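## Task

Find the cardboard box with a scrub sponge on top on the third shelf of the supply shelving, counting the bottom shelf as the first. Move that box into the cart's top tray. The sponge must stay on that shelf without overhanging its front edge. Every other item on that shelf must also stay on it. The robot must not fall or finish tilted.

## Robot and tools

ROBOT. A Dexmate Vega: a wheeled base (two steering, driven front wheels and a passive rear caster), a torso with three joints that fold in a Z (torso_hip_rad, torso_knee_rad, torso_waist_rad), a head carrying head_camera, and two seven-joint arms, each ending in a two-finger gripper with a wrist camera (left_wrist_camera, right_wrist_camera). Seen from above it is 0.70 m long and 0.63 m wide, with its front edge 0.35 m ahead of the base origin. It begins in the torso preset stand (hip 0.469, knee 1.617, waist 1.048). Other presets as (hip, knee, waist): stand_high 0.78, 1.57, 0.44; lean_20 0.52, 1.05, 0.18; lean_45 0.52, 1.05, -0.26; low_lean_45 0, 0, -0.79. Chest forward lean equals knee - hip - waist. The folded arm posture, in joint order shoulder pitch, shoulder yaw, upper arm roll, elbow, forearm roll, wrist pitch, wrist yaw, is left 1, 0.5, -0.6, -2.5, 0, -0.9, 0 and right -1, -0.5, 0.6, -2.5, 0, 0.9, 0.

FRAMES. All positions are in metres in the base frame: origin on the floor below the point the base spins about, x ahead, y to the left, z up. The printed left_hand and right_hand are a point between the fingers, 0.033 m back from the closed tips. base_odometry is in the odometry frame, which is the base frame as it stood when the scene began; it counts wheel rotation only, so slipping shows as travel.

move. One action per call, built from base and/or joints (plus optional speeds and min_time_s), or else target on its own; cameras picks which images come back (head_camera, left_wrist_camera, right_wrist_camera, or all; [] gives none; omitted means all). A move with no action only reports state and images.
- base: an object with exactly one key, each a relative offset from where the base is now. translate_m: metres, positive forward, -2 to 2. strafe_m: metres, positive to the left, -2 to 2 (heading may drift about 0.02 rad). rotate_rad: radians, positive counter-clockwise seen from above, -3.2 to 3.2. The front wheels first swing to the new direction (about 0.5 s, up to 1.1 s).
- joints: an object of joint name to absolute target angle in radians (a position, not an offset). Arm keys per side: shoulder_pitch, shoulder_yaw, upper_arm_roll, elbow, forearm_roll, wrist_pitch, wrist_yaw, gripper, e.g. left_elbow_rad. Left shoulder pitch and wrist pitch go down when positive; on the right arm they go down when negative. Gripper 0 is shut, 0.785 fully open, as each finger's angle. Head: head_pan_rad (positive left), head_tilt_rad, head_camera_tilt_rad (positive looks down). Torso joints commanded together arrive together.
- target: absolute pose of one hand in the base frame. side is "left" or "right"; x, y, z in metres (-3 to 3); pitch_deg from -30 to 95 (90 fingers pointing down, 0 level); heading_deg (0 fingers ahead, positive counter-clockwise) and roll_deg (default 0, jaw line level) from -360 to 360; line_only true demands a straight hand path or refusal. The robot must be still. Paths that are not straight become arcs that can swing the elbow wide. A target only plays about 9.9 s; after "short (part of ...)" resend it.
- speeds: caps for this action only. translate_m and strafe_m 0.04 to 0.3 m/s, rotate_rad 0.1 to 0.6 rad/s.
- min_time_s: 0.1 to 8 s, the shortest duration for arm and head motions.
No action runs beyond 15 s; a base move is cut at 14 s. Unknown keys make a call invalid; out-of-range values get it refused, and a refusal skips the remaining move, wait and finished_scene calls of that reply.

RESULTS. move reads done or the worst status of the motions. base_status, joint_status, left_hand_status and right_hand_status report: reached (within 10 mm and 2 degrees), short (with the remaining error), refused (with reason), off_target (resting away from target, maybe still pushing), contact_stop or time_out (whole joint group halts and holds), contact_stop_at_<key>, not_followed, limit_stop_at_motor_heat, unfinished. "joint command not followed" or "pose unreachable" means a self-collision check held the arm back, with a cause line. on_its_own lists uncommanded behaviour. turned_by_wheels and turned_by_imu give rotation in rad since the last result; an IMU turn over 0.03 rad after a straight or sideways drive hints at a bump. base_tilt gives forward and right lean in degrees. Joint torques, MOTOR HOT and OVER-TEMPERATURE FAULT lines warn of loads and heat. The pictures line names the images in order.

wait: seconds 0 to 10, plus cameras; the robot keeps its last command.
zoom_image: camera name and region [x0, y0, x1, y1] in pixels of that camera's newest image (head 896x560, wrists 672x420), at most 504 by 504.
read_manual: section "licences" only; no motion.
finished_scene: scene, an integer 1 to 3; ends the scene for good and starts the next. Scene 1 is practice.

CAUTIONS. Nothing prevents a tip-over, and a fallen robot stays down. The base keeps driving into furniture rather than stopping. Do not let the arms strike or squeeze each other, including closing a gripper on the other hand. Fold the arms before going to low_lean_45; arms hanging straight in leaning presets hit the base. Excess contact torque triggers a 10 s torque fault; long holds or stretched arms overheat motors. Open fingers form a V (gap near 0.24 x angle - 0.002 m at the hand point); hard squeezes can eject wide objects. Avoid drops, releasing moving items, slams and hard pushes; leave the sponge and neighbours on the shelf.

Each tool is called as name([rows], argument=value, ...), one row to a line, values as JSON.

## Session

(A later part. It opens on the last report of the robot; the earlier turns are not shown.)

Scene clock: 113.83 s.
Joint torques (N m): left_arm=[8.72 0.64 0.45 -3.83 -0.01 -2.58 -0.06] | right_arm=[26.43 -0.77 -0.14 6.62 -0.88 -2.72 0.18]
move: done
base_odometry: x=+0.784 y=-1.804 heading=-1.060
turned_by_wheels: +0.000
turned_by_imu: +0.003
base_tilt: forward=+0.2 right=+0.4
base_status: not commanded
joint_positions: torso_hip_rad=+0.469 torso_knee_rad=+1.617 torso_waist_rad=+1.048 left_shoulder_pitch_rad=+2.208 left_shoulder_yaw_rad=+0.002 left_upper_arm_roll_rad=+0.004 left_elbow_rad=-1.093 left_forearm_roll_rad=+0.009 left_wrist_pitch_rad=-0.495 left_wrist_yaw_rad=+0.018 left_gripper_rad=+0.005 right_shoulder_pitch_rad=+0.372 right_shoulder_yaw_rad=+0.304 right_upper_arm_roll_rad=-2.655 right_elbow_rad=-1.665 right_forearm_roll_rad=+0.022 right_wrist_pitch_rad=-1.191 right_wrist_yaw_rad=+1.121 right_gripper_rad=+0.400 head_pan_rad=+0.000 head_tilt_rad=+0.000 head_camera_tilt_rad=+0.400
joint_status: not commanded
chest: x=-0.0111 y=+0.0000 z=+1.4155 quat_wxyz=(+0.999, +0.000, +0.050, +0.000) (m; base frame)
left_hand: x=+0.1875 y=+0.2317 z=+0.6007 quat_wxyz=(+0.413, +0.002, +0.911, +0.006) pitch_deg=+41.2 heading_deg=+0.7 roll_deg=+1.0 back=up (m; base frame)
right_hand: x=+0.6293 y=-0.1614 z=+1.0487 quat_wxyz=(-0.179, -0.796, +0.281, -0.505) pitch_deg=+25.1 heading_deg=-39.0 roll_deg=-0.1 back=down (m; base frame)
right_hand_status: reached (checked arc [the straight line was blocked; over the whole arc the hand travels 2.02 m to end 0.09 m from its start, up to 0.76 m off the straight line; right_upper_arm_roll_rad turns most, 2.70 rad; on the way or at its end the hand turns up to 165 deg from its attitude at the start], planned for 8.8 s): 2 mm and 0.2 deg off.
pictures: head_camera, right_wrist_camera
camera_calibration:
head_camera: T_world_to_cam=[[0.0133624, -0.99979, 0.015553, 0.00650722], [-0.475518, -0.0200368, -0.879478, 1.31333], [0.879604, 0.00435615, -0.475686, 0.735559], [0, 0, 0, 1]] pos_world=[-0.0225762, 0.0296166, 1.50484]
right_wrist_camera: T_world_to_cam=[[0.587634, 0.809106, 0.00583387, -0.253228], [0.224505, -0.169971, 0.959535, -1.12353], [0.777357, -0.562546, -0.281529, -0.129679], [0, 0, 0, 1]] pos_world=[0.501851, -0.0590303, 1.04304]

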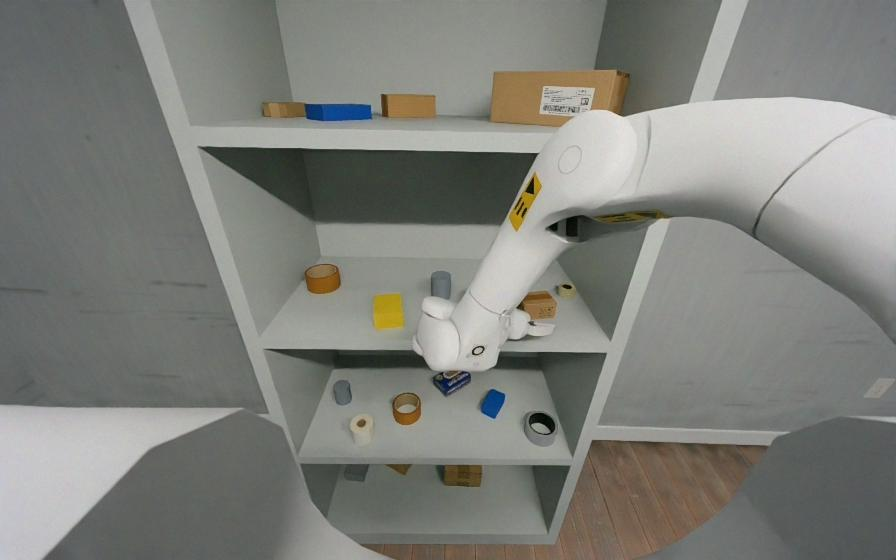

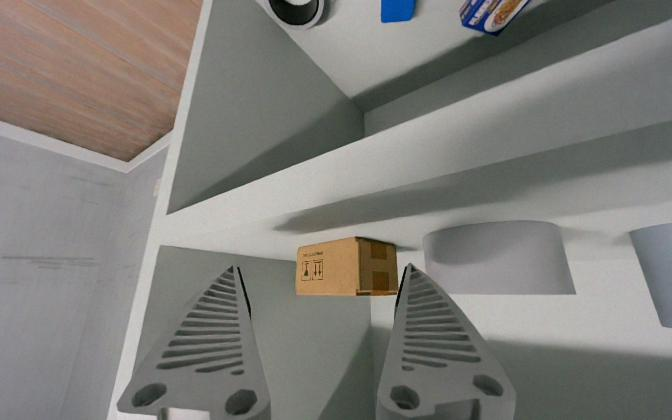

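move(base={"translate_m":-0.3}, cameras=[])

move(joints={"right_shoulder_pitch_rad":-1.72,"right_shoulder_yaw_rad":-0.017,"right_upper_arm_roll_rad":0.048,"right_elbow_rad":-2.25,"right_forearm_roll_rad":0.016,"right_wrist_pitch_rad":-0.8,"right_wrist_yaw_rad":0.039}, min_time_s=8, cameras=["head_camera","right_wrist_camera"])

Scene clock: 117.73 s.
Joint torques (N m): left_arm=[7.14 -0.19 0.79 -3.95 -0.06 -2.67 0.05] | right_arm=[25.53 -3.81 1.07 5.85 -0.82 -1.94 0.25]
move: done
base_odometry: x=+0.638 y=-1.542 heading=-1.059
turned_by_wheels: +0.001
turned_by_imu: +0.004
base_tilt: forward=+0.1 right=+0.3
base_status: done
joint_positions: torso_hip_rad=+0.469 torso_knee_rad=+1.617 torso_waist_rad=+1.048 left_shoulder_pitch_rad=+2.208 left_shoulder_yaw_rad=+0.002 left_upper_arm_roll_rad=+0.004 left_elbow_rad=-1.093 left_forearm_roll_rad=+0.009 left_wrist_pitch_rad=-0.495 left_wrist_yaw_rad=+0.018 left_gripper_rad=+0.005 right_shoulder_pitch_rad=+0.373 right_shoulder_yaw_rad=+0.304 right_upper_arm_roll_rad=-2.656 right_elbow_rad=-1.665 right_forearm_roll_rad=+0.022 right_wrist_pitch_rad=-1.191 right_wrist_yaw_rad=+1.122 right_gripper_rad=+0.400 head_pan_rad=+0.000 head_tilt_rad=+0.000 head_camera_tilt_rad=+0.400
joint_status: not commanded
chest: x=-0.0111 y=+0.0000 z=+1.4155 quat_wxyz=(+0.999, +0.000, +0.050, +0.000) (m; base frame)
left_hand: x=+0.1875 y=+0.2317 z=+0.6007 quat_wxyz=(+0.413, +0.002, +0.911, +0.006) pitch_deg=+41.2 heading_deg=+0.7 roll_deg=+1.0 back=up (m; base frame)
right_hand: x=+0.6297 y=-0.1619 z=+1.0494 quat_wxyz=(-0.179, -0.795, +0.281, -0.506) pitch_deg=+25.1 heading_deg=-39.0 roll_deg=+0.0 back=down (m; base frame)
pictures: none
No camera images: "cameras" was empty.

Scene clock: 128.03 s.
Joint torques (N m): left_arm=[8.82 -0.2 0.94 -4.18 -0.06 -2.73 -0.01] | right_arm=[2.55 -4.19 3.64 -13.81 0.09 2.8 -0.16]
move: done
base_odometry: x=+0.638 y=-1.542 heading=-1.059
turned_by_wheels: +0.000
turned_by_imu: +0.003
base_tilt: forward=+0.1 right=+0.3
base_status: not commanded
joint_positions: torso_hip_rad=+0.469 torso_knee_rad=+1.617 torso_waist_rad=+1.048 left_shoulder_pitch_rad=+2.208 left_shoulder_yaw_rad=+0.002 left_upper_arm_roll_rad=+0.004 left_elbow_rad=-1.093 left_forearm_roll_rad=+0.009 left_wrist_pitch_rad=-0.495 left_wrist_yaw_rad=+0.018 left_gripper_rad=+0.005 right_shoulder_pitch_rad=-1.715 right_shoulder_yaw_rad=-0.016 right_upper_arm_roll_rad=+0.042 right_elbow_rad=-2.248 right_forearm_roll_rad=+0.016 right_wrist_pitch_rad=-0.801 right_wrist_yaw_rad=+0.042 right_gripper_rad=+0.400 head_pan_rad=+0.000 head_tilt_rad=+0.000 head_camera_tilt_rad=+0.400
joint_status: all done
chest: x=-0.0111 y=+0.0000 z=+1.4155 quat_wxyz=(+0.999, +0.000, +0.050, +0.000) (m; base frame)
left_hand: x=+0.1875 y=+0.2317 z=+0.6007 quat_wxyz=(+0.413, +0.002, +0.911, +0.006) pitch_deg=+41.2 heading_deg=+0.7 roll_deg=+1.0 back=up (m; base frame)
right_hand: x=+0.6176 y=-0.2430 z=+1.0215 quat_wxyz=(+0.566, -0.002, +0.825, +0.004) pitch_deg=+21.1 heading_deg=+0.6 roll_deg=+0.2 back=up (m; base frame)
pictures: head_camera, right_wrist_camera
camera_calibration:
head_camera: T_world_to_cam=[[0.0133624, -0.99979, 0.015553, 0.00650722], [-0.475518, -0.0200368, -0.879478, 1.31333], [0.879604, 0.00435615, -0.475686, 0.735559], [0, 0, 0, 1]] pos_world=[-0.0225762, 0.0296166, 1.50484]
right_wrist_camera: T_world_to_cam=[[-0.0319337, -0.99907, 0.0289879, -0.26052], [-0.498547, -0.00921523, -0.866814, 1.24254], [0.866274, -0.0421324, -0.497789, 0.118248], [0, 0, 0, 1]] pos_world=[0.508708, -0.243846, 1.14346]

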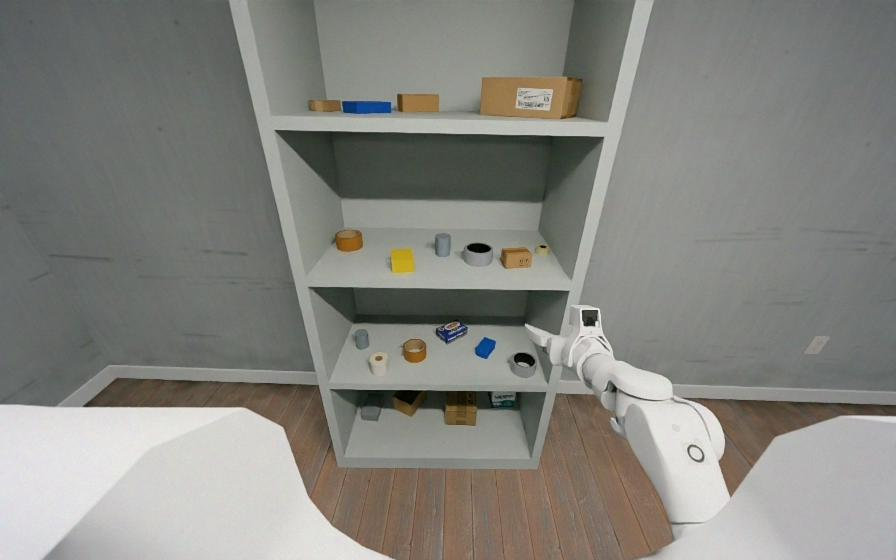

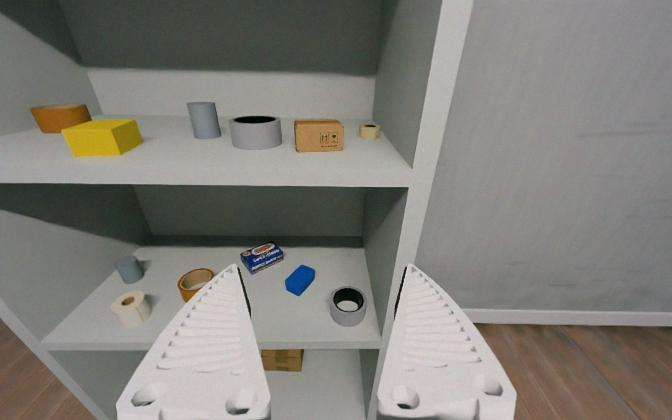

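zoom_image(camera="right_wrist_camera", region=[220, 90, 420, 200])

zoom_image(camera="head_camera", region=[440, 220, 590, 300])

Scaled by 2.520 from the camera's 672x420 image, which has a finer 960x600 frame.

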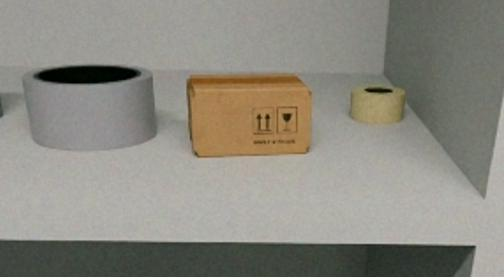

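Scaled by 3.360 from the camera's 896x560 image, which has a finer 960x600 frame.

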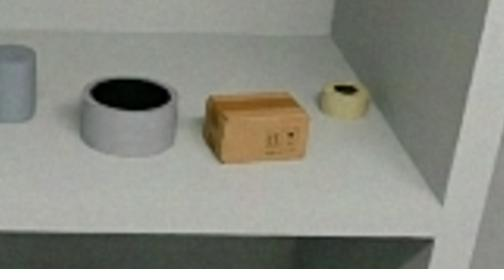

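move(base={"translate_m":0.24}, joints={"right_gripper_rad":0.58}, cameras=["head_camera","right_wrist_camera"])

Scene clock: 131.47 s.
Joint torques (N m): left_arm=[8.31 -0.19 1.17 -3.52 -0.03 -2.27 0.12] | right_arm=[3.77 -2.37 3.95 -14.03 -0.16 2.76 -0.45]
move: done
base_odometry: x=+0.755 y=-1.752 heading=-1.058
turned_by_wheels: +0.001
turned_by_imu: +0.000
base_tilt: forward=+0.1 right=+0.3
base_status: done
joint_positions: torso_hip_rad=+0.469 torso_knee_rad=+1.617 torso_waist_rad=+1.048 left_shoulder_pitch_rad=+2.208 left_shoulder_yaw_rad=+0.002 left_upper_arm_roll_rad=+0.004 left_elbow_rad=-1.093 left_forearm_roll_rad=+0.009 left_wrist_pitch_rad=-0.495 left_wrist_yaw_rad=+0.018 left_gripper_rad=+0.005 right_shoulder_pitch_rad=-1.720 right_shoulder_yaw_rad=-0.017 right_upper_arm_roll_rad=+0.048 right_elbow_rad=-2.249 right_forearm_roll_rad=+0.016 right_wrist_pitch_rad=-0.800 right_wrist_yaw_rad=+0.039 right_gripper_rad=+0.580 head_pan_rad=+0.000 head_tilt_rad=+0.000 head_camera_tilt_rad=+0.400
joint_status: all done
chest: x=-0.0109 y=+0.0000 z=+1.4155 quat_wxyz=(+0.999, +0.000, +0.050, +0.000) (m; base frame)
left_hand: x=+0.1875 y=+0.2317 z=+0.6007 quat_wxyz=(+0.413, +0.002, +0.911, +0.006) pitch_deg=+41.2 heading_deg=+0.7 roll_deg=+1.1 back=up (m; base frame)
right_hand: x=+0.6161 y=-0.2479 z=+1.0199 quat_wxyz=(+0.565, +0.000, +0.825, +0.001) pitch_deg=+21.2 heading_deg=+0.1 roll_deg=+0.0 back=up (m; base frame)
pictures: head_camera, right_wrist_camera
camera_calibration:
head_camera: T_world_to_cam=[[0.0133645, -0.99979, 0.0155521, 0.00650598], [-0.475638, -0.0200376, -0.879413, 1.31332], [0.87954, 0.00435574, -0.475806, 0.735562], [0, 0, 0, 1]] pos_world=[-0.0223768, 0.0296166, 1.50484]
right_wrist_camera: T_world_to_cam=[[-0.0394193, -0.998699, 0.0323587, -0.264164], [-0.500341, -0.00830348, -0.865788, 1.24075], [0.86493, -0.0503191, -0.499363, 0.118943], [0, 0, 0, 1]] pos_world=[0.507506, -0.247533, 1.14217]

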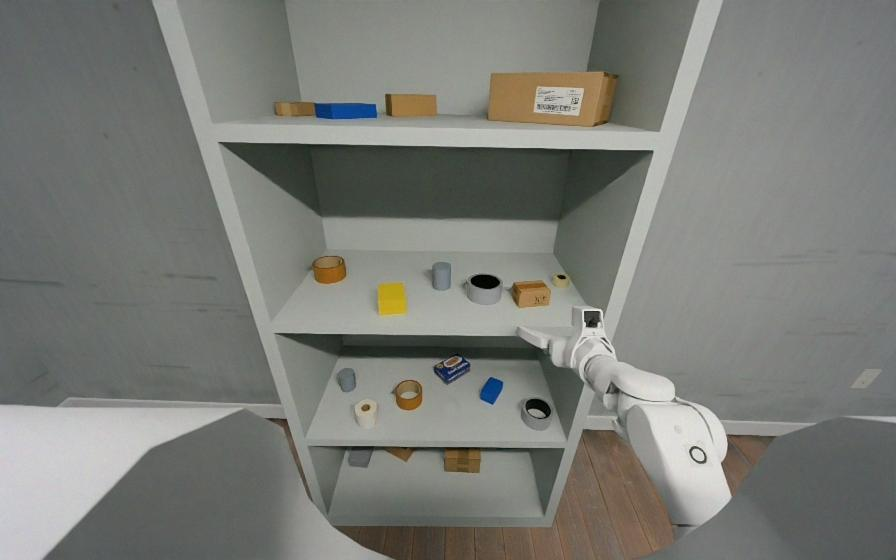

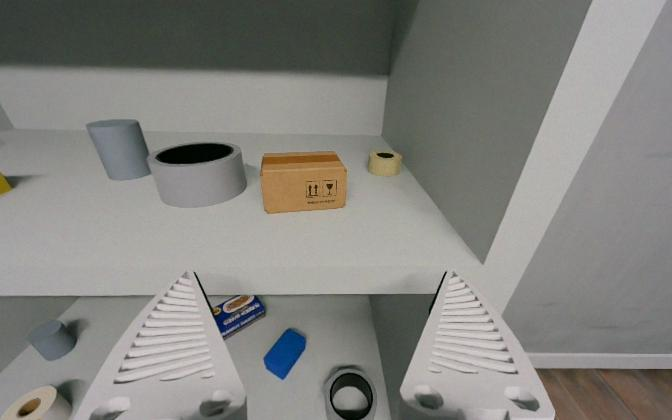

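move(target={"side":"right","x":0.62,"y":-0.228,"z":1.026,"pitch_deg":20,"heading_deg":0,"line_only":true}, cameras=[])

move(base={"translate_m":0.2}, joints={"right_gripper_rad":0.5}, speeds={"translate_m":0.15}, cameras=["head_camera","right_wrist_camera"])

Scene clock: 133.53 s.
Joint torques (N m): left_arm=[8.55 0.38 1.33 -4.92 -0.09 -3.2 -0.02] | right_arm=[4.42 -0.35 -1.73 -8.31 -0.15 3.36 -0.48]
move: done
base_odometry: x=+0.755 y=-1.752 heading=-1.058
turned_by_wheels: +0.000
turned_by_imu: +0.001
base_tilt: forward=+0.1 right=+0.3
base_status: not commanded
joint_positions: torso_hip_rad=+0.469 torso_knee_rad=+1.617 torso_waist_rad=+1.048 left_shoulder_pitch_rad=+2.208 left_shoulder_yaw_rad=+0.002 left_upper_arm_roll_rad=+0.004 left_elbow_rad=-1.093 left_forearm_roll_rad=+0.009 left_wrist_pitch_rad=-0.495 left_wrist_yaw_rad=+0.018 left_gripper_rad=+0.005 right_shoulder_pitch_rad=-1.720 right_shoulder_yaw_rad=+0.003 right_upper_arm_roll_rad=+0.003 right_elbow_rad=-2.243 right_forearm_roll_rad=-0.004 right_wrist_pitch_rad=-0.775 right_wrist_yaw_rad=+0.005 right_gripper_rad=+0.580 head_pan_rad=+0.000 head_tilt_rad=+0.000 head_camera_tilt_rad=+0.400
joint_status: not commanded
chest: x=-0.0109 y=+0.0000 z=+1.4155 quat_wxyz=(+0.999, +0.000, +0.050, +0.000) (m; base frame)
left_hand: x=+0.1875 y=+0.2317 z=+0.6007 quat_wxyz=(+0.413, +0.002, +0.911, +0.006) pitch_deg=+41.2 heading_deg=+0.7 roll_deg=+1.1 back=up (m; base frame)
right_hand: x=+0.6196 y=-0.2303 z=+1.0251 quat_wxyz=(+0.572, +0.000, +0.820, +0.000) pitch_deg=+20.2 heading_deg=+0.0 roll_deg=+0.0 back=up (m; base frame)
right_hand_status: reached (straight line, planned for 0.5 s): 3 mm and 0.2 deg off.
pictures: none
No camera images: "cameras" was empty.

Scene clock: 136.03 s.
Joint torques (N m): left_arm=[7.42 0.61 0.99 -3.37 -0.02 -2.8 0.08] | right_arm=[5.26 2.16 -1.16 -8.2 -0.06 3.01 -0.04]
move: done
base_odometry: x=+0.852 y=-1.926 heading=-1.057
turned_by_wheels: +0.001
turned_by_imu: +0.001
base_tilt: forward=+0.1 right=+0.2
base_status: done
joint_positions: torso_hip_rad=+0.469 torso_knee_rad=+1.617 torso_waist_rad=+1.048 left_shoulder_pitch_rad=+2.208 left_shoulder_yaw_rad=+0.002 left_upper_arm_roll_rad=+0.004 left_elbow_rad=-1.093 left_forearm_roll_rad=+0.009 left_wrist_pitch_rad=-0.495 left_wrist_yaw_rad=+0.018 left_gripper_rad=+0.005 right_shoulder_pitch_rad=-1.720 right_shoulder_yaw_rad=+0.005 right_upper_arm_roll_rad=-0.002 right_elbow_rad=-2.242 right_forearm_roll_rad=-0.007 right_wrist_pitch_rad=-0.772 right_wrist_yaw_rad=+0.001 right_gripper_rad=+0.500 head_pan_rad=+0.000 head_tilt_rad=+0.000 head_camera_tilt_rad=+0.400
joint_status: all done
chest: x=-0.0110 y=+0.0000 z=+1.4155 quat_wxyz=(+0.999, +0.000, +0.050, +0.000) (m; base frame)
left_hand: x=+0.1875 y=+0.2317 z=+0.6007 quat_wxyz=(+0.413, +0.002, +0.911, +0.006) pitch_deg=+41.2 heading_deg=+0.7 roll_deg=+1.1 back=up (m; base frame)
right_hand: x=+0.6199 y=-0.2282 z=+1.0259 quat_wxyz=(+0.573, +0.000, +0.819, +0.000) pitch_deg=+20.0 heading_deg=+0.0 roll_deg=+0.0 back=up (m; base frame)
pictures: head_camera, right_wrist_camera
camera_calibration:
head_camera: T_world_to_cam=[[0.0133647, -0.99979, 0.0155526, 0.00650664], [-0.475595, -0.0200379, -0.879436, 1.31331], [0.879563, 0.00435669, -0.475763, 0.735586], [0, 0, 0, 1]] pos_world=[-0.0224766, 0.0296166, 1.50484]
right_wrist_camera: T_world_to_cam=[[-0.0413745, -0.998628, 0.0320926, -0.243041], [-0.482124, -0.0081788, -0.876065, 1.24727], [0.875125, -0.0517193, -0.481124, 0.0942657], [0, 0, 0, 1]] pos_world=[0.508787, -0.227631, 1.14584]

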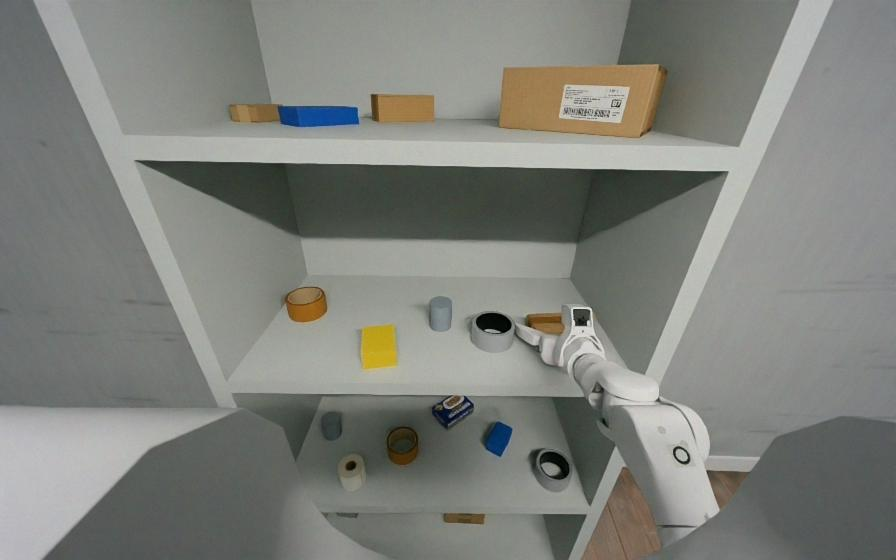

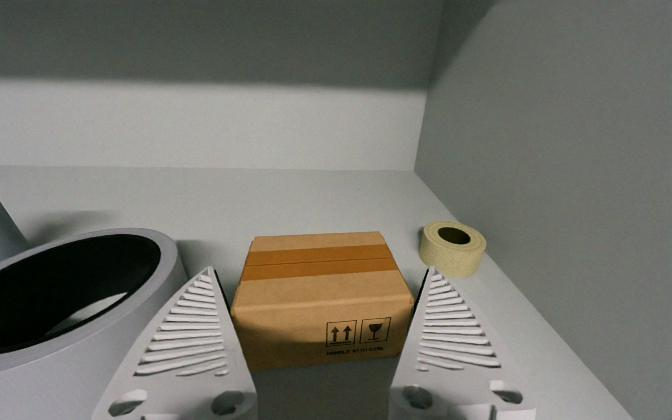

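move(joints={"right_gripper_rad":0.28}, cameras=["right_wrist_camera"])

move(target={"side":"right","x":0.62,"y":-0.228,"z":1.075,"pitch_deg":20,"heading_deg":0,"line_only":true}, cameras=["right_wrist_camera"])

Scene clock: 137.07 s.
Joint torques (N m): left_arm=[6.86 0.28 1.01 -4.6 -0.13 -2.55 0.1] | right_arm=[4.63 2.92 -1.68 -9.47 -0.08 3.01 -0.1]
move: done
base_odometry: x=+0.852 y=-1.926 heading=-1.057
turned_by_wheels: +0.000
turned_by_imu: +0.000
base_tilt: forward=+0.1 right=+0.3
base_status: not commanded
joint_positions: torso_hip_rad=+0.469 torso_knee_rad=+1.617 torso_waist_rad=+1.048 left_shoulder_pitch_rad=+2.208 left_shoulder_yaw_rad=+0.002 left_upper_arm_roll_rad=+0.004 left_elbow_rad=-1.093 left_forearm_roll_rad=+0.009 left_wrist_pitch_rad=-0.495 left_wrist_yaw_rad=+0.018 left_gripper_rad=+0.005 right_shoulder_pitch_rad=-1.720 right_shoulder_yaw_rad=+0.005 right_upper_arm_roll_rad=-0.003 right_elbow_rad=-2.242 right_forearm_roll_rad=-0.007 right_wrist_pitch_rad=-0.772 right_wrist_yaw_rad=+0.001 right_gripper_rad=+0.280 head_pan_rad=+0.000 head_tilt_rad=+0.000 head_camera_tilt_rad=+0.400
joint_status: all done
chest: x=-0.0110 y=+0.0000 z=+1.4155 quat_wxyz=(+0.999, +0.000, +0.050, +0.000) (m; base frame)
left_hand: x=+0.1875 y=+0.2317 z=+0.6007 quat_wxyz=(+0.413, +0.002, +0.911, +0.006) pitch_deg=+41.2 heading_deg=+0.7 roll_deg=+1.1 back=up (m; base frame)
right_hand: x=+0.6199 y=-0.2282 z=+1.0259 quat_wxyz=(+0.573, +0.000, +0.819, +0.000) pitch_deg=+20.0 heading_deg=+0.0 roll_deg=+0.0 back=up (m; base frame)
pictures: right_wrist_camera
camera_calibration:
right_wrist_camera: T_world_to_cam=[[-0.0413755, -0.998628, 0.0320886, -0.243036], [-0.482005, -0.00818179, -0.87613, 1.24728], [0.875191, -0.0517172, -0.481006, 0.0940973], [0, 0, 0, 1]] pos_world=[0.508787, -0.227631, 1.14584]

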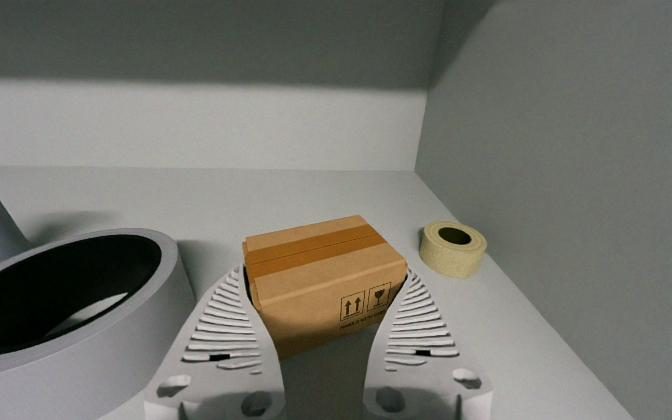

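Scene clock: 139.40 s.
Joint torques (N m): left_arm=[9.21 -0.76 1.18 -4.76 -0.19 -2.67 0.04] | right_arm=[16.8 -0.35 -3.01 -12.89 -0.03 3.49 0.33]
move: done
base_odometry: x=+0.852 y=-1.926 heading=-1.057
turned_by_wheels: +0.000
turned_by_imu: +0.001
base_tilt: forward=+0.1 right=+0.3
base_status: not commanded
joint_positions: torso_hip_rad=+0.469 torso_knee_rad=+1.617 torso_waist_rad=+1.048 left_shoulder_pitch_rad=+2.208 left_shoulder_yaw_rad=+0.002 left_upper_arm_roll_rad=+0.004 left_elbow_rad=-1.093 left_forearm_roll_rad=+0.009 left_wrist_pitch_rad=-0.495 left_wrist_yaw_rad=+0.018 left_gripper_rad=+0.005 right_shoulder_pitch_rad=-1.662 right_shoulder_yaw_rad=+0.005 right_upper_arm_roll_rad=-0.003 right_elbow_rad=-2.373 right_forearm_roll_rad=-0.007 right_wrist_pitch_rad=-0.961 right_wrist_yaw_rad=+0.002 right_gripper_rad=+0.280 head_pan_rad=+0.000 head_tilt_rad=+0.000 head_camera_tilt_rad=+0.400
joint_status: not commanded
chest: x=-0.0110 y=+0.0000 z=+1.4155 quat_wxyz=(+0.999, +0.000, +0.050, +0.000) (m; base frame)
left_hand: x=+0.1875 y=+0.2317 z=+0.6007 quat_wxyz=(+0.413, +0.002, +0.911, +0.006) pitch_deg=+41.2 heading_deg=+0.7 roll_deg=+1.1 back=up (m; base frame)
right_hand: x=+0.6199 y=-0.2282 z=+1.0728 quat_wxyz=(+0.573, +0.000, +0.820, +0.000) pitch_deg=+20.1 heading_deg=+0.0 roll_deg=+0.0 back=up (m; base frame)
right_hand_status: reached (straight line, planned for 0.9 s): 2 mm and 0.1 deg off.
pictures: right_wrist_camera
camera_calibration:
right_wrist_camera: T_world_to_cam=[[-0.0414772, -0.998624, 0.0320946, -0.244494], [-0.483023, -0.00807771, -0.87557, 1.28838], [0.874625, -0.0518186, -0.482024, 0.118096], [0, 0, 0, 1]] pos_world=[0.508888, -0.227631, 1.19284]

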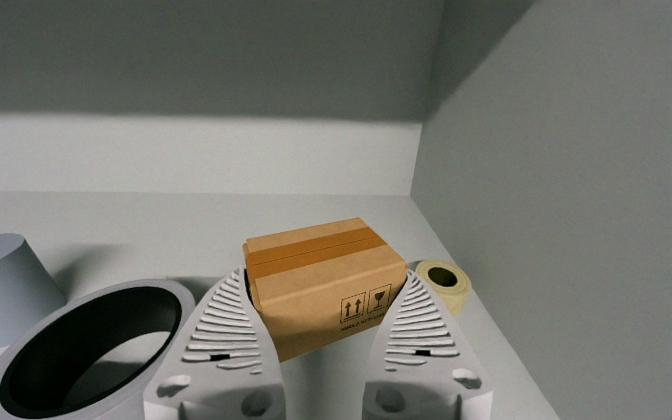

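move(base={"translate_m":-0.45}, cameras=["head_camera"])

move(base={"rotate_rad":-2.53}, cameras=["head_camera","right_wrist_camera"])

Scene clock: 144.80 s.
Joint torques (N m): left_arm=[8.29 0.73 1.13 -3.4 0.03 -3.13 0.02] | right_arm=[15.66 -0.96 -2.78 -13.41 -0.06 2.9 -0.11]
move: done
base_odometry: x=+0.632 y=-1.534 heading=-1.056
turned_by_wheels: +0.001
turned_by_imu: +0.005
base_tilt: forward=+0.1 right=+0.3
base_status: done
joint_positions: torso_hip_rad=+0.469 torso_knee_rad=+1.617 torso_waist_rad=+1.048 left_shoulder_pitch_rad=+2.208 left_shoulder_yaw_rad=+0.002 left_upper_arm_roll_rad=+0.004 left_elbow_rad=-1.093 left_forearm_roll_rad=+0.009 left_wrist_pitch_rad=-0.495 left_wrist_yaw_rad=+0.018 left_gripper_rad=+0.005 right_shoulder_pitch_rad=-1.660 right_shoulder_yaw_rad=+0.005 right_upper_arm_roll_rad=-0.003 right_elbow_rad=-2.377 right_forearm_roll_rad=-0.008 right_wrist_pitch_rad=-0.967 right_wrist_yaw_rad=+0.002 right_gripper_rad=+0.280 head_pan_rad=+0.000 head_tilt_rad=+0.000 head_camera_tilt_rad=+0.400
joint_status: not commanded
chest: x=-0.0111 y=+0.0000 z=+1.4155 quat_wxyz=(+0.999, +0.000, +0.050, +0.000) (m; base frame)
left_hand: x=+0.1875 y=+0.2317 z=+0.6007 quat_wxyz=(+0.413, +0.002, +0.911, +0.006) pitch_deg=+41.2 heading_deg=+0.7 roll_deg=+1.0 back=up (m; base frame)
right_hand: x=+0.6197 y=-0.2282 z=+1.0742 quat_wxyz=(+0.573, +0.000, +0.820, +0.000) pitch_deg=+20.1 heading_deg=+0.0 roll_deg=+0.0 back=up (m; base frame)
pictures: head_camera
camera_calibration:
head_camera: T_world_to_cam=[[0.0133624, -0.99979, 0.015553, 0.00650588], [-0.475518, -0.0200368, -0.879478, 1.31338], [0.879604, 0.00435615, -0.475686, 0.735471], [0, 0, 0, 1]] pos_world=[-0.0224762, 0.0296166, 1.50484]

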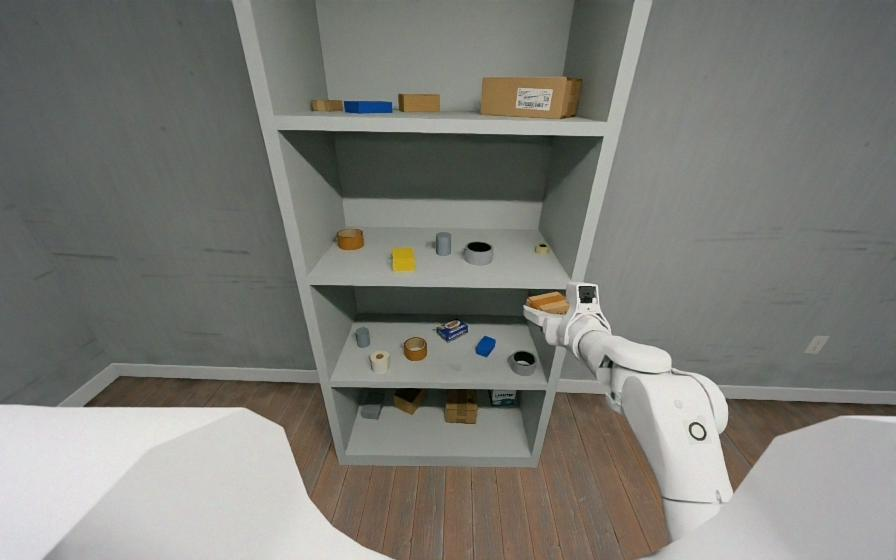

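Scene clock: 150.57 s.
Joint torques (N m): left_arm=[8.61 0.12 1.02 -3.78 -0.05 -2.76 0.16] | right_arm=[14.95 -0.22 -1.64 -12.21 -0.3 3.31 0.05]
move: done
base_odometry: x=+0.631 y=-1.533 heading=+2.699
turned_by_wheels: -2.528
turned_by_imu: -2.455
base_tilt: forward=+0.1 right=+0.3
base_status: done
joint_positions: torso_hip_rad=+0.469 torso_knee_rad=+1.617 torso_waist_rad=+1.048 left_shoulder_pitch_rad=+2.208 left_shoulder_yaw_rad=+0.002 left_upper_arm_roll_rad=+0.004 left_elbow_rad=-1.093 left_forearm_roll_rad=+0.009 left_wrist_pitch_rad=-0.495 left_wrist_yaw_rad=+0.018 left_gripper_rad=+0.005 right_shoulder_pitch_rad=-1.660 right_shoulder_yaw_rad=+0.005 right_upper_arm_roll_rad=-0.003 right_elbow_rad=-2.377 right_forearm_roll_rad=-0.008 right_wrist_pitch_rad=-0.967 right_wrist_yaw_rad=+0.002 right_gripper_rad=+0.280 head_pan_rad=+0.000 head_tilt_rad=+0.000 head_camera_tilt_rad=+0.400
joint_status: not commanded
chest: x=-0.0111 y=+0.0000 z=+1.4155 quat_wxyz=(+0.999, +0.000, +0.050, +0.000) (m; base frame)
left_hand: x=+0.1875 y=+0.2317 z=+0.6007 quat_wxyz=(+0.413, +0.002, +0.911, +0.006) pitch_deg=+41.2 heading_deg=+0.7 roll_deg=+1.0 back=up (m; base frame)
right_hand: x=+0.6197 y=-0.2282 z=+1.0743 quat_wxyz=(+0.573, +0.000, +0.820, +0.000) pitch_deg=+20.1 heading_deg=+0.0 roll_deg=+0.0 back=up (m; base frame)
pictures: head_camera, right_wrist_camera
camera_calibration:
head_camera: T_world_to_cam=[[0.0133624, -0.99979, 0.015553, 0.00650588], [-0.475518, -0.0200368, -0.879478, 1.31338], [0.879604, 0.00435615, -0.475686, 0.735471], [0, 0, 0, 1]] pos_world=[-0.0224762, 0.0296166, 1.50484]
right_wrist_camera: T_world_to_cam=[[-0.0413902, -0.998629, 0.0320437, -0.244535], [-0.482904, -0.00808219, -0.875636, 1.28962], [0.874695, -0.0517167, -0.481908, 0.118843], [0, 0, 0, 1]] pos_world=[0.508688, -0.227631, 1.19434]

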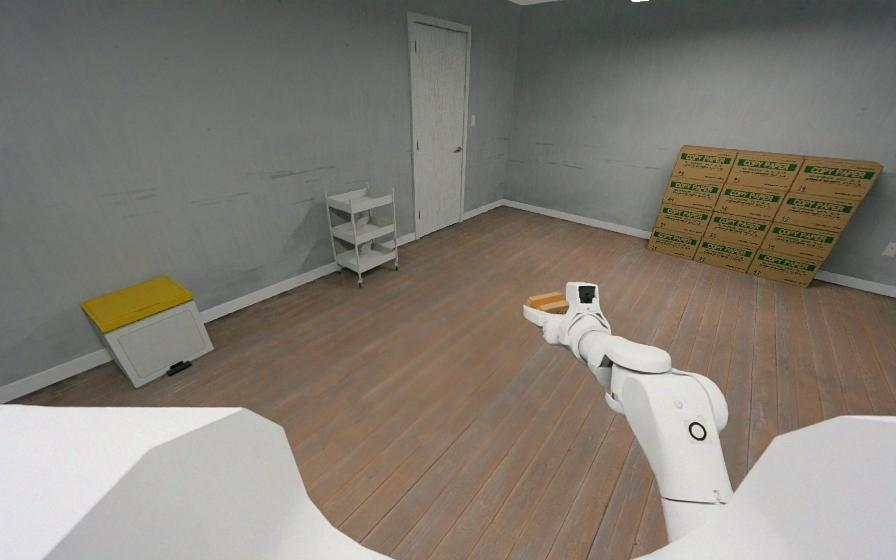

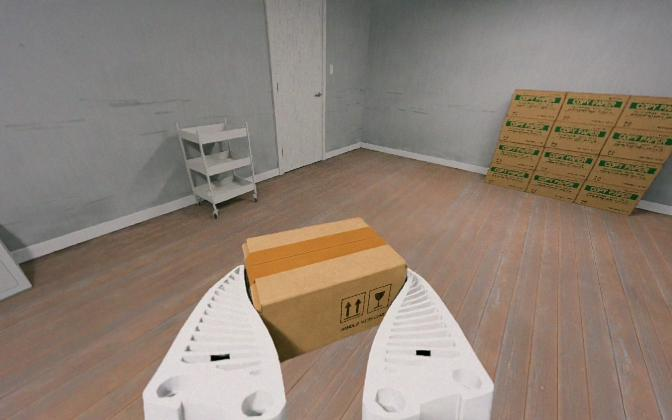

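move(base={"translate_m":2.0}, joints={"right_shoulder_pitch_rad":-1.61,"right_elbow_rad":-1.26,"right_wrist_pitch_rad":0.10}, min_time_s=5, cameras=[])

move(base={"rotate_rad":0.87}, cameras=["head_camera","right_wrist_camera"])

Scene clock: 160.97 s.
Joint torques (N m): left_arm=[8.1 0.02 1.22 -3.86 -0.05 -3.14 0.17] | right_arm=[16.57 -0.44 -1.2 -7.92 -0.08 3.53 0.08]
move: done
base_odometry: x=-1.174 y=-0.673 heading=+2.699
turned_by_wheels: -0.001
turned_by_imu: -0.009
base_tilt: forward=+0.1 right=+0.4
base_status: done
joint_positions: torso_hip_rad=+0.469 torso_knee_rad=+1.617 torso_waist_rad=+1.048 left_shoulder_pitch_rad=+2.208 left_shoulder_yaw_rad=+0.002 left_upper_arm_roll_rad=+0.004 left_elbow_rad=-1.093 left_forearm_roll_rad=+0.009 left_wrist_pitch_rad=-0.495 left_wrist_yaw_rad=+0.018 left_gripper_rad=+0.005 right_shoulder_pitch_rad=-1.610 right_shoulder_yaw_rad=+0.005 right_upper_arm_roll_rad=-0.003 right_elbow_rad=-1.260 right_forearm_roll_rad=-0.008 right_wrist_pitch_rad=+0.099 right_wrist_yaw_rad=+0.002 right_gripper_rad=+0.280 head_pan_rad=+0.000 head_tilt_rad=+0.000 head_camera_tilt_rad=+0.400
joint_status: all done
chest: x=-0.0110 y=+0.0000 z=+1.4155 quat_wxyz=(+0.999, +0.000, +0.050, +0.000) (m; base frame)
left_hand: x=+0.1875 y=+0.2317 z=+0.6007 quat_wxyz=(+0.413, +0.002, +0.911, +0.006) pitch_deg=+41.2 heading_deg=+0.7 roll_deg=+1.1 back=up (m; base frame)
right_hand: x=+0.6180 y=-0.2237 z=+0.7973 quat_wxyz=(+0.573, -0.003, +0.820, +0.002) pitch_deg=+20.1 heading_deg=+0.4 roll_deg=+0.0 back=up (m; base frame)
pictures: none
No camera images: "cameras" was empty.

Scene clock: 163.97 s.
Joint torques (N m): left_arm=[7.64 -0.09 1.44 -4.3 -0.04 -2.9 0.07] | right_arm=[13.74 -0.9 -0.27 -8.07 0.02 4.03 0.05]
move: done
base_odometry: x=-1.175 y=-0.673 heading=-2.715
turned_by_wheels: +0.869
turned_by_imu: +0.845
base_tilt: forward=+0.1 right=+0.4
base_status: done
joint_positions: torso_hip_rad=+0.469 torso_knee_rad=+1.617 torso_waist_rad=+1.048 left_shoulder_pitch_rad=+2.208 left_shoulder_yaw_rad=+0.002 left_upper_arm_roll_rad=+0.004 left_elbow_rad=-1.093 left_forearm_roll_rad=+0.009 left_wrist_pitch_rad=-0.495 left_wrist_yaw_rad=+0.018 left_gripper_rad=+0.005 right_shoulder_pitch_rad=-1.610 right_shoulder_yaw_rad=+0.005 right_upper_arm_roll_rad=-0.004 right_elbow_rad=-1.260 right_forearm_roll_rad=-0.008 right_wrist_pitch_rad=+0.099 right_wrist_yaw_rad=+0.002 right_gripper_rad=+0.280 head_pan_rad=+0.000 head_tilt_rad=+0.000 head_camera_tilt_rad=+0.400
joint_status: not commanded
chest: x=-0.0110 y=+0.0000 z=+1.4155 quat_wxyz=(+0.999, +0.000, +0.050, +0.000) (m; base frame)
left_hand: x=+0.1875 y=+0.2317 z=+0.6007 quat_wxyz=(+0.413, +0.002, +0.911, +0.006) pitch_deg=+41.2 heading_deg=+0.7 roll_deg=+1.1 back=up (m; base frame)
right_hand: x=+0.6180 y=-0.2237 z=+0.7973 quat_wxyz=(+0.573, -0.003, +0.820, +0.002) pitch_deg=+20.1 heading_deg=+0.4 roll_deg=+0.0 back=up (m; base frame)
pictures: head_camera, right_wrist_camera
camera_calibration:
head_camera: T_world_to_cam=[[0.0133647, -0.99979, 0.0155526, 0.0065053], [-0.475595, -0.0200379, -0.879436, 1.31336], [0.879563, 0.00435669, -0.475763, 0.735498], [0, 0, 0, 1]] pos_world=[-0.0223766, 0.0296166, 1.50484]
right_wrist_camera: T_world_to_cam=[[-0.0334288, -0.998898, 0.0329312, -0.236955], [-0.483559, -0.0126712, -0.87522, 1.04534], [0.874673, -0.0451818, -0.482603, -0.010898], [0, 0, 0, 1]] pos_world=[0.507093, -0.223941, 0.917443]

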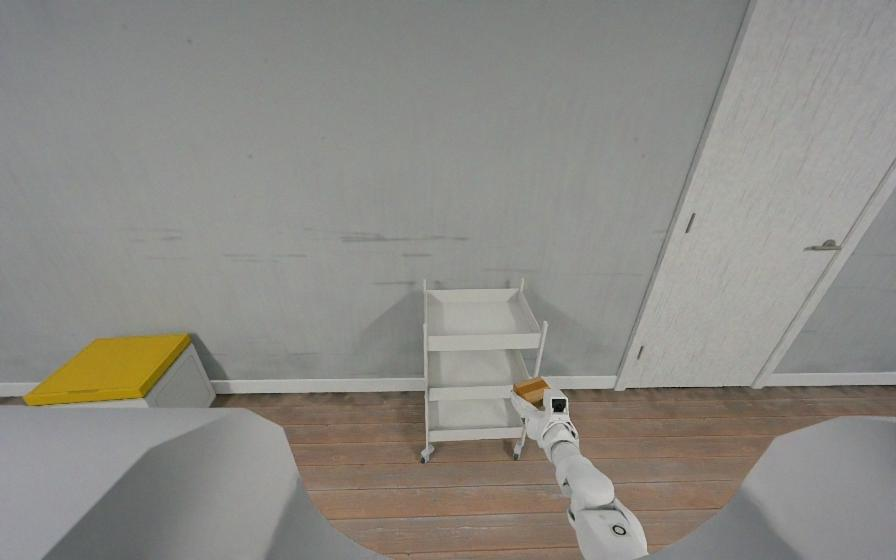

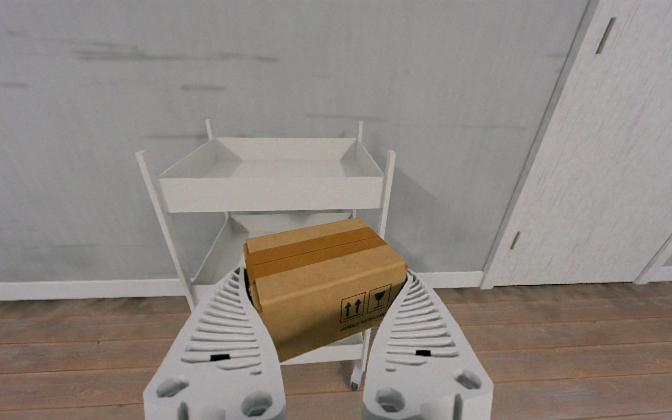

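move(base={"rotate_rad":0.1}, cameras=[])

move(target={"side":"right","x":0.65,"y":-0.224,"z":0.83,"pitch_deg":20,"heading_deg":0,"line_only":true}, cameras=[])

move(base={"translate_m":0.5}, cameras=["head_camera","right_wrist_camera"])

Scene clock: 166.33 s.
Joint torques (N m): left_arm=[6.68 0.61 0.76 -4.42 -0.03 -2.27 0.1] | right_arm=[16.22 0.69 -1.41 -8.37 -0.1 3.6 -0.26]
move: done
base_odometry: x=-1.175 y=-0.673 heading=-2.616
turned_by_wheels: +0.100
turned_by_imu: +0.097
base_tilt: forward=+0.1 right=+0.3
base_status: done
joint_positions: torso_hip_rad=+0.469 torso_knee_rad=+1.617 torso_waist_rad=+1.048 left_shoulder_pitch_rad=+2.208 left_shoulder_yaw_rad=+0.002 left_upper_arm_roll_rad=+0.004 left_elbow_rad=-1.093 left_forearm_roll_rad=+0.009 left_wrist_pitch_rad=-0.495 left_wrist_yaw_rad=+0.018 left_gripper_rad=+0.005 right_shoulder_pitch_rad=-1.610 right_shoulder_yaw_rad=+0.005 right_upper_arm_roll_rad=-0.004 right_elbow_rad=-1.260 right_forearm_roll_rad=-0.008 right_wrist_pitch_rad=+0.099 right_wrist_yaw_rad=+0.002 right_gripper_rad=+0.280 head_pan_rad=+0.000 head_tilt_rad=+0.000 head_camera_tilt_rad=+0.400
joint_status: not commanded
chest: x=-0.0110 y=+0.0000 z=+1.4155 quat_wxyz=(+0.999, +0.000, +0.050, +0.000) (m; base frame)
left_hand: x=+0.1875 y=+0.2317 z=+0.6007 quat_wxyz=(+0.413, +0.002, +0.911, +0.006) pitch_deg=+41.2 heading_deg=+0.7 roll_deg=+1.1 back=up (m; base frame)
right_hand: x=+0.6180 y=-0.2237 z=+0.7973 quat_wxyz=(+0.573, -0.003, +0.820, +0.002) pitch_deg=+20.1 heading_deg=+0.4 roll_deg=+0.0 back=up (m; base frame)
pictures: none
No camera images: "cameras" was empty.

Scene clock: 168.33 s.
Joint torques (N m): left_arm=[8.32 0.33 1.17 -2.97 -0.11 -3.19 0.25] | right_arm=[17.31 -0.75 -0.83 -12.14 -0.32 3.04 -0.51]
move: done
base_odometry: x=-1.175 y=-0.673 heading=-2.616
turned_by_wheels: +0.000
turned_by_imu: +0.001
base_tilt: forward=+0.2 right=+0.3
base_status: not commanded
joint_positions: torso_hip_rad=+0.469 torso_knee_rad=+1.617 torso_waist_rad=+1.048 left_shoulder_pitch_rad=+2.208 left_shoulder_yaw_rad=+0.002 left_upper_arm_roll_rad=+0.004 left_elbow_rad=-1.093 left_forearm_roll_rad=+0.009 left_wrist_pitch_rad=-0.495 left_wrist_yaw_rad=+0.018 left_gripper_rad=+0.005 right_shoulder_pitch_rad=-1.571 right_shoulder_yaw_rad=+0.010 right_upper_arm_roll_rad=-0.004 right_elbow_rad=-1.344 right_forearm_roll_rad=-0.009 right_wrist_pitch_rad=-0.024 right_wrist_yaw_rad=-0.005 right_gripper_rad=+0.280 head_pan_rad=+0.000 head_tilt_rad=+0.000 head_camera_tilt_rad=+0.400
joint_status: not commanded
chest: x=-0.0110 y=+0.0000 z=+1.4155 quat_wxyz=(+0.999, +0.000, +0.050, +0.000) (m; base frame)
left_hand: x=+0.1875 y=+0.2317 z=+0.6007 quat_wxyz=(+0.413, +0.002, +0.911, +0.006) pitch_deg=+41.2 heading_deg=+0.7 roll_deg=+1.1 back=up (m; base frame)
right_hand: x=+0.6482 y=-0.2241 z=+0.8277 quat_wxyz=(+0.573, +0.000, +0.820, +0.000) pitch_deg=+20.1 heading_deg=+0.0 roll_deg=+0.0 back=up (m; base frame)
right_hand_status: reached (straight line, planned for 0.7 s): 3 mm and 0.1 deg off.
pictures: none
No camera images: "cameras" was empty.

Scene clock: 171.83 s.
Joint torques (N m): left_arm=[8.21 0.23 1.03 -3.89 -0.05 -3.34 0.18] | right_arm=[16.52 0.75 -2.45 -13.42 -0.12 3.32 -0.28]
move: done
base_odometry: x=-1.608 y=-0.923 heading=-2.615
turned_by_wheels: +0.001
turned_by_imu: +0.000
base_tilt: forward=+0.2 right=+0.3
base_status: done
joint_positions: torso_hip_rad=+0.469 torso_knee_rad=+1.617 torso_waist_rad=+1.048 left_shoulder_pitch_rad=+2.208 left_shoulder_yaw_rad=+0.002 left_upper_arm_roll_rad=+0.004 left_elbow_rad=-1.093 left_forearm_roll_rad=+0.009 left_wrist_pitch_rad=-0.495 left_wrist_yaw_rad=+0.018 left_gripper_rad=+0.005 right_shoulder_pitch_rad=-1.569 right_shoulder_yaw_rad=+0.010 right_upper_arm_roll_rad=-0.004 right_elbow_rad=-1.348 right_forearm_roll_rad=-0.009 right_wrist_pitch_rad=-0.030 right_wrist_yaw_rad=-0.006 right_gripper_rad=+0.280 head_pan_rad=+0.000 head_tilt_rad=+0.000 head_camera_tilt_rad=+0.400
joint_status: not commanded
chest: x=-0.0110 y=+0.0000 z=+1.4155 quat_wxyz=(+0.999, +0.000, +0.050, +0.000) (m; base frame)
left_hand: x=+0.1875 y=+0.2317 z=+0.6007 quat_wxyz=(+0.413, +0.002, +0.911, +0.006) pitch_deg=+41.2 heading_deg=+0.7 roll_deg=+1.1 back=up (m; base frame)
right_hand: x=+0.6495 y=-0.2241 z=+0.8292 quat_wxyz=(+0.573, +0.000, +0.820, +0.000) pitch_deg=+20.1 heading_deg=+0.0 roll_deg=+0.0 back=up (m; base frame)
pictures: head_camera, right_wrist_camera
camera_calibration:
head_camera: T_world_to_cam=[[0.0133644, -0.99979, 0.0155519, 0.00650627], [-0.475638, -0.0200374, -0.879413, 1.31332], [0.87954, 0.00435574, -0.475806, 0.735562], [0, 0, 0, 1]] pos_world=[-0.0223768, 0.0296166, 1.50484]
right_wrist_camera: T_world_to_cam=[[-0.0412542, -0.998633, 0.0320889, -0.231571], [-0.483026, -0.00818038, -0.875568, 1.0894], [0.874634, -0.0516206, -0.482028, -0.0249625], [0, 0, 0, 1]] pos_world=[0.538488, -0.223631, 0.949241]

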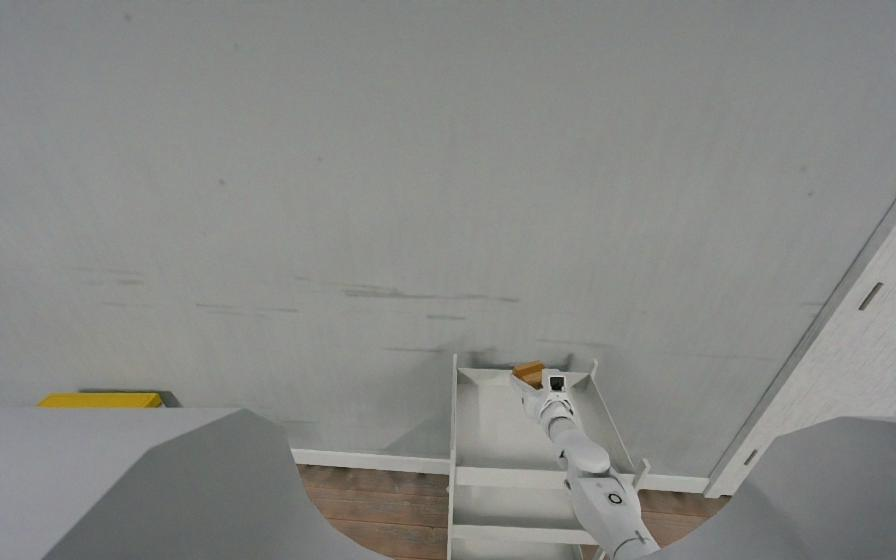

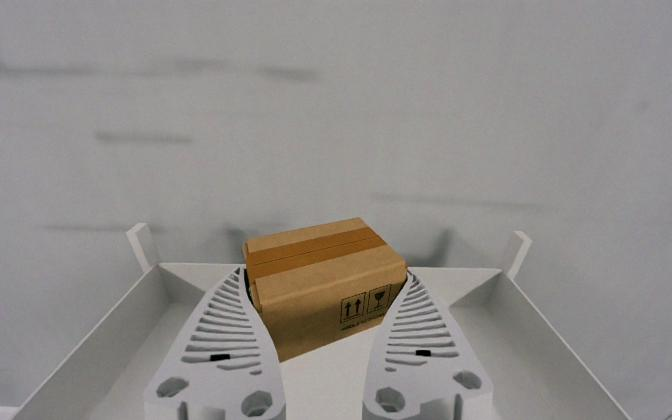

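move(target={"side":"right","x":0.64,"y":-0.224,"z":0.725,"pitch_deg":20,"heading_deg":0,"line_only":true}, cameras=["head_camera","right_wrist_camera"])

zoom_image(camera="head_camera", region=[440, 340, 680, 500])

Scene clock: 172.60 s.
Joint torques (N m): left_arm=[7.29 0.73 1.05 -3.71 -0.07 -2.72 0.06] | right_arm=[17.2 0.94 -1.47 -14.42 -0.05 3.48 -0.5]
move: refused
base_odometry: x=-1.608 y=-0.923 heading=-2.615
turned_by_wheels: +0.000
turned_by_imu: +0.000
base_tilt: forward=+0.1 right=+0.3
base_status: not commanded
joint_positions: torso_hip_rad=+0.469 torso_knee_rad=+1.617 torso_waist_rad=+1.048 left_shoulder_pitch_rad=+2.208 left_shoulder_yaw_rad=+0.002 left_upper_arm_roll_rad=+0.004 left_elbow_rad=-1.093 left_forearm_roll_rad=+0.009 left_wrist_pitch_rad=-0.495 left_wrist_yaw_rad=+0.018 left_gripper_rad=+0.005 right_shoulder_pitch_rad=-1.569 right_shoulder_yaw_rad=+0.010 right_upper_arm_roll_rad=-0.004 right_elbow_rad=-1.348 right_forearm_roll_rad=-0.009 right_wrist_pitch_rad=-0.030 right_wrist_yaw_rad=-0.006 right_gripper_rad=+0.280 head_pan_rad=+0.000 head_tilt_rad=+0.000 head_camera_tilt_rad=+0.400
joint_status: not commanded
chest: x=-0.0110 y=+0.0000 z=+1.4155 quat_wxyz=(+0.999, +0.000, +0.050, +0.000) (m; base frame)
left_hand: x=+0.1875 y=+0.2317 z=+0.6007 quat_wxyz=(+0.413, +0.002, +0.911, +0.006) pitch_deg=+41.2 heading_deg=+0.7 roll_deg=+1.1 back=up (m; base frame)
right_hand: x=+0.6495 y=-0.2241 z=+0.8292 quat_wxyz=(+0.573, +0.000, +0.820, +0.000) pitch_deg=+20.1 heading_deg=+0.0 roll_deg=+0.0 back=up (m; base frame)
right_hand_status: refused: no posture of the arm gets there (out of reach): the closest leaves the hand 1.3 cm and 0 deg from the pose. Nothing moved.
pictures: head_camera, right_wrist_camera
camera_calibration:
head_camera: T_world_to_cam=[[0.0133644, -0.99979, 0.0155519, 0.00650627], [-0.475638, -0.0200374, -0.879413, 1.31332], [0.87954, 0.00435574, -0.475806, 0.735562], [0, 0, 0, 1]] pos_world=[-0.0223768, 0.0296166, 1.50484]
right_wrist_camera: T_world_to_cam=[[-0.0412542, -0.998633, 0.0320889, -0.231571], [-0.483026, -0.00818038, -0.875568, 1.0894], [0.874634, -0.0516206, -0.482028, -0.0249625], [0, 0, 0, 1]] pos_world=[0.538488, -0.223631, 0.949241]

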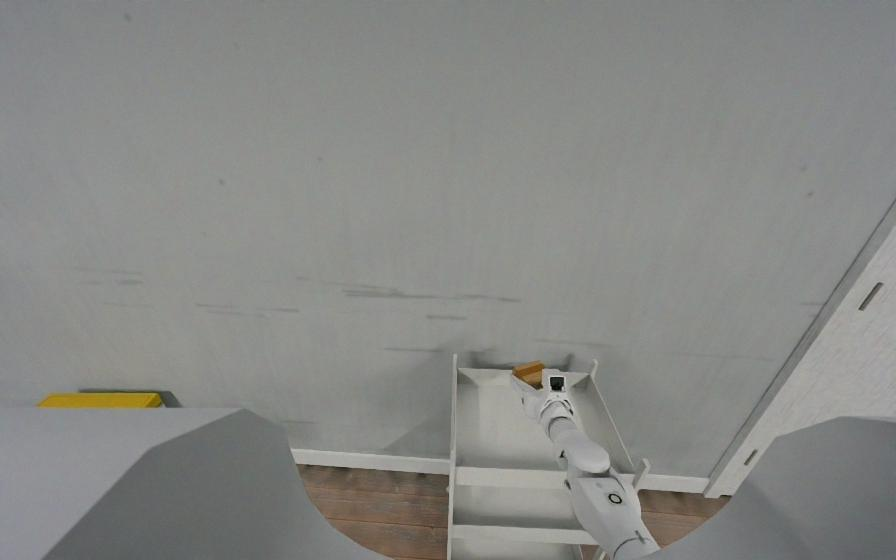

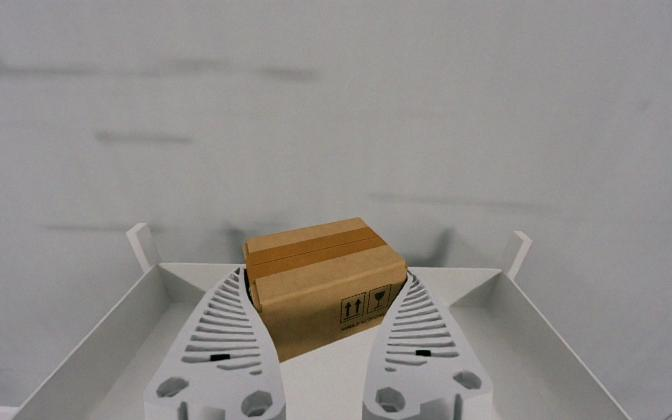

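Scaled by 2.100 from the camera's 896x560 image, which has a finer 960x600 frame.

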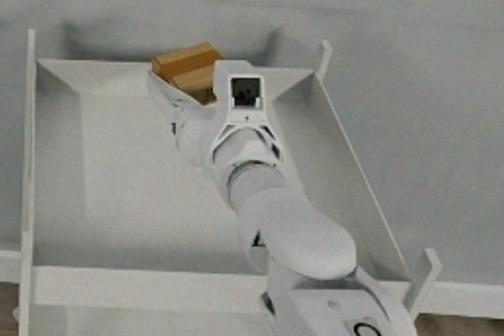

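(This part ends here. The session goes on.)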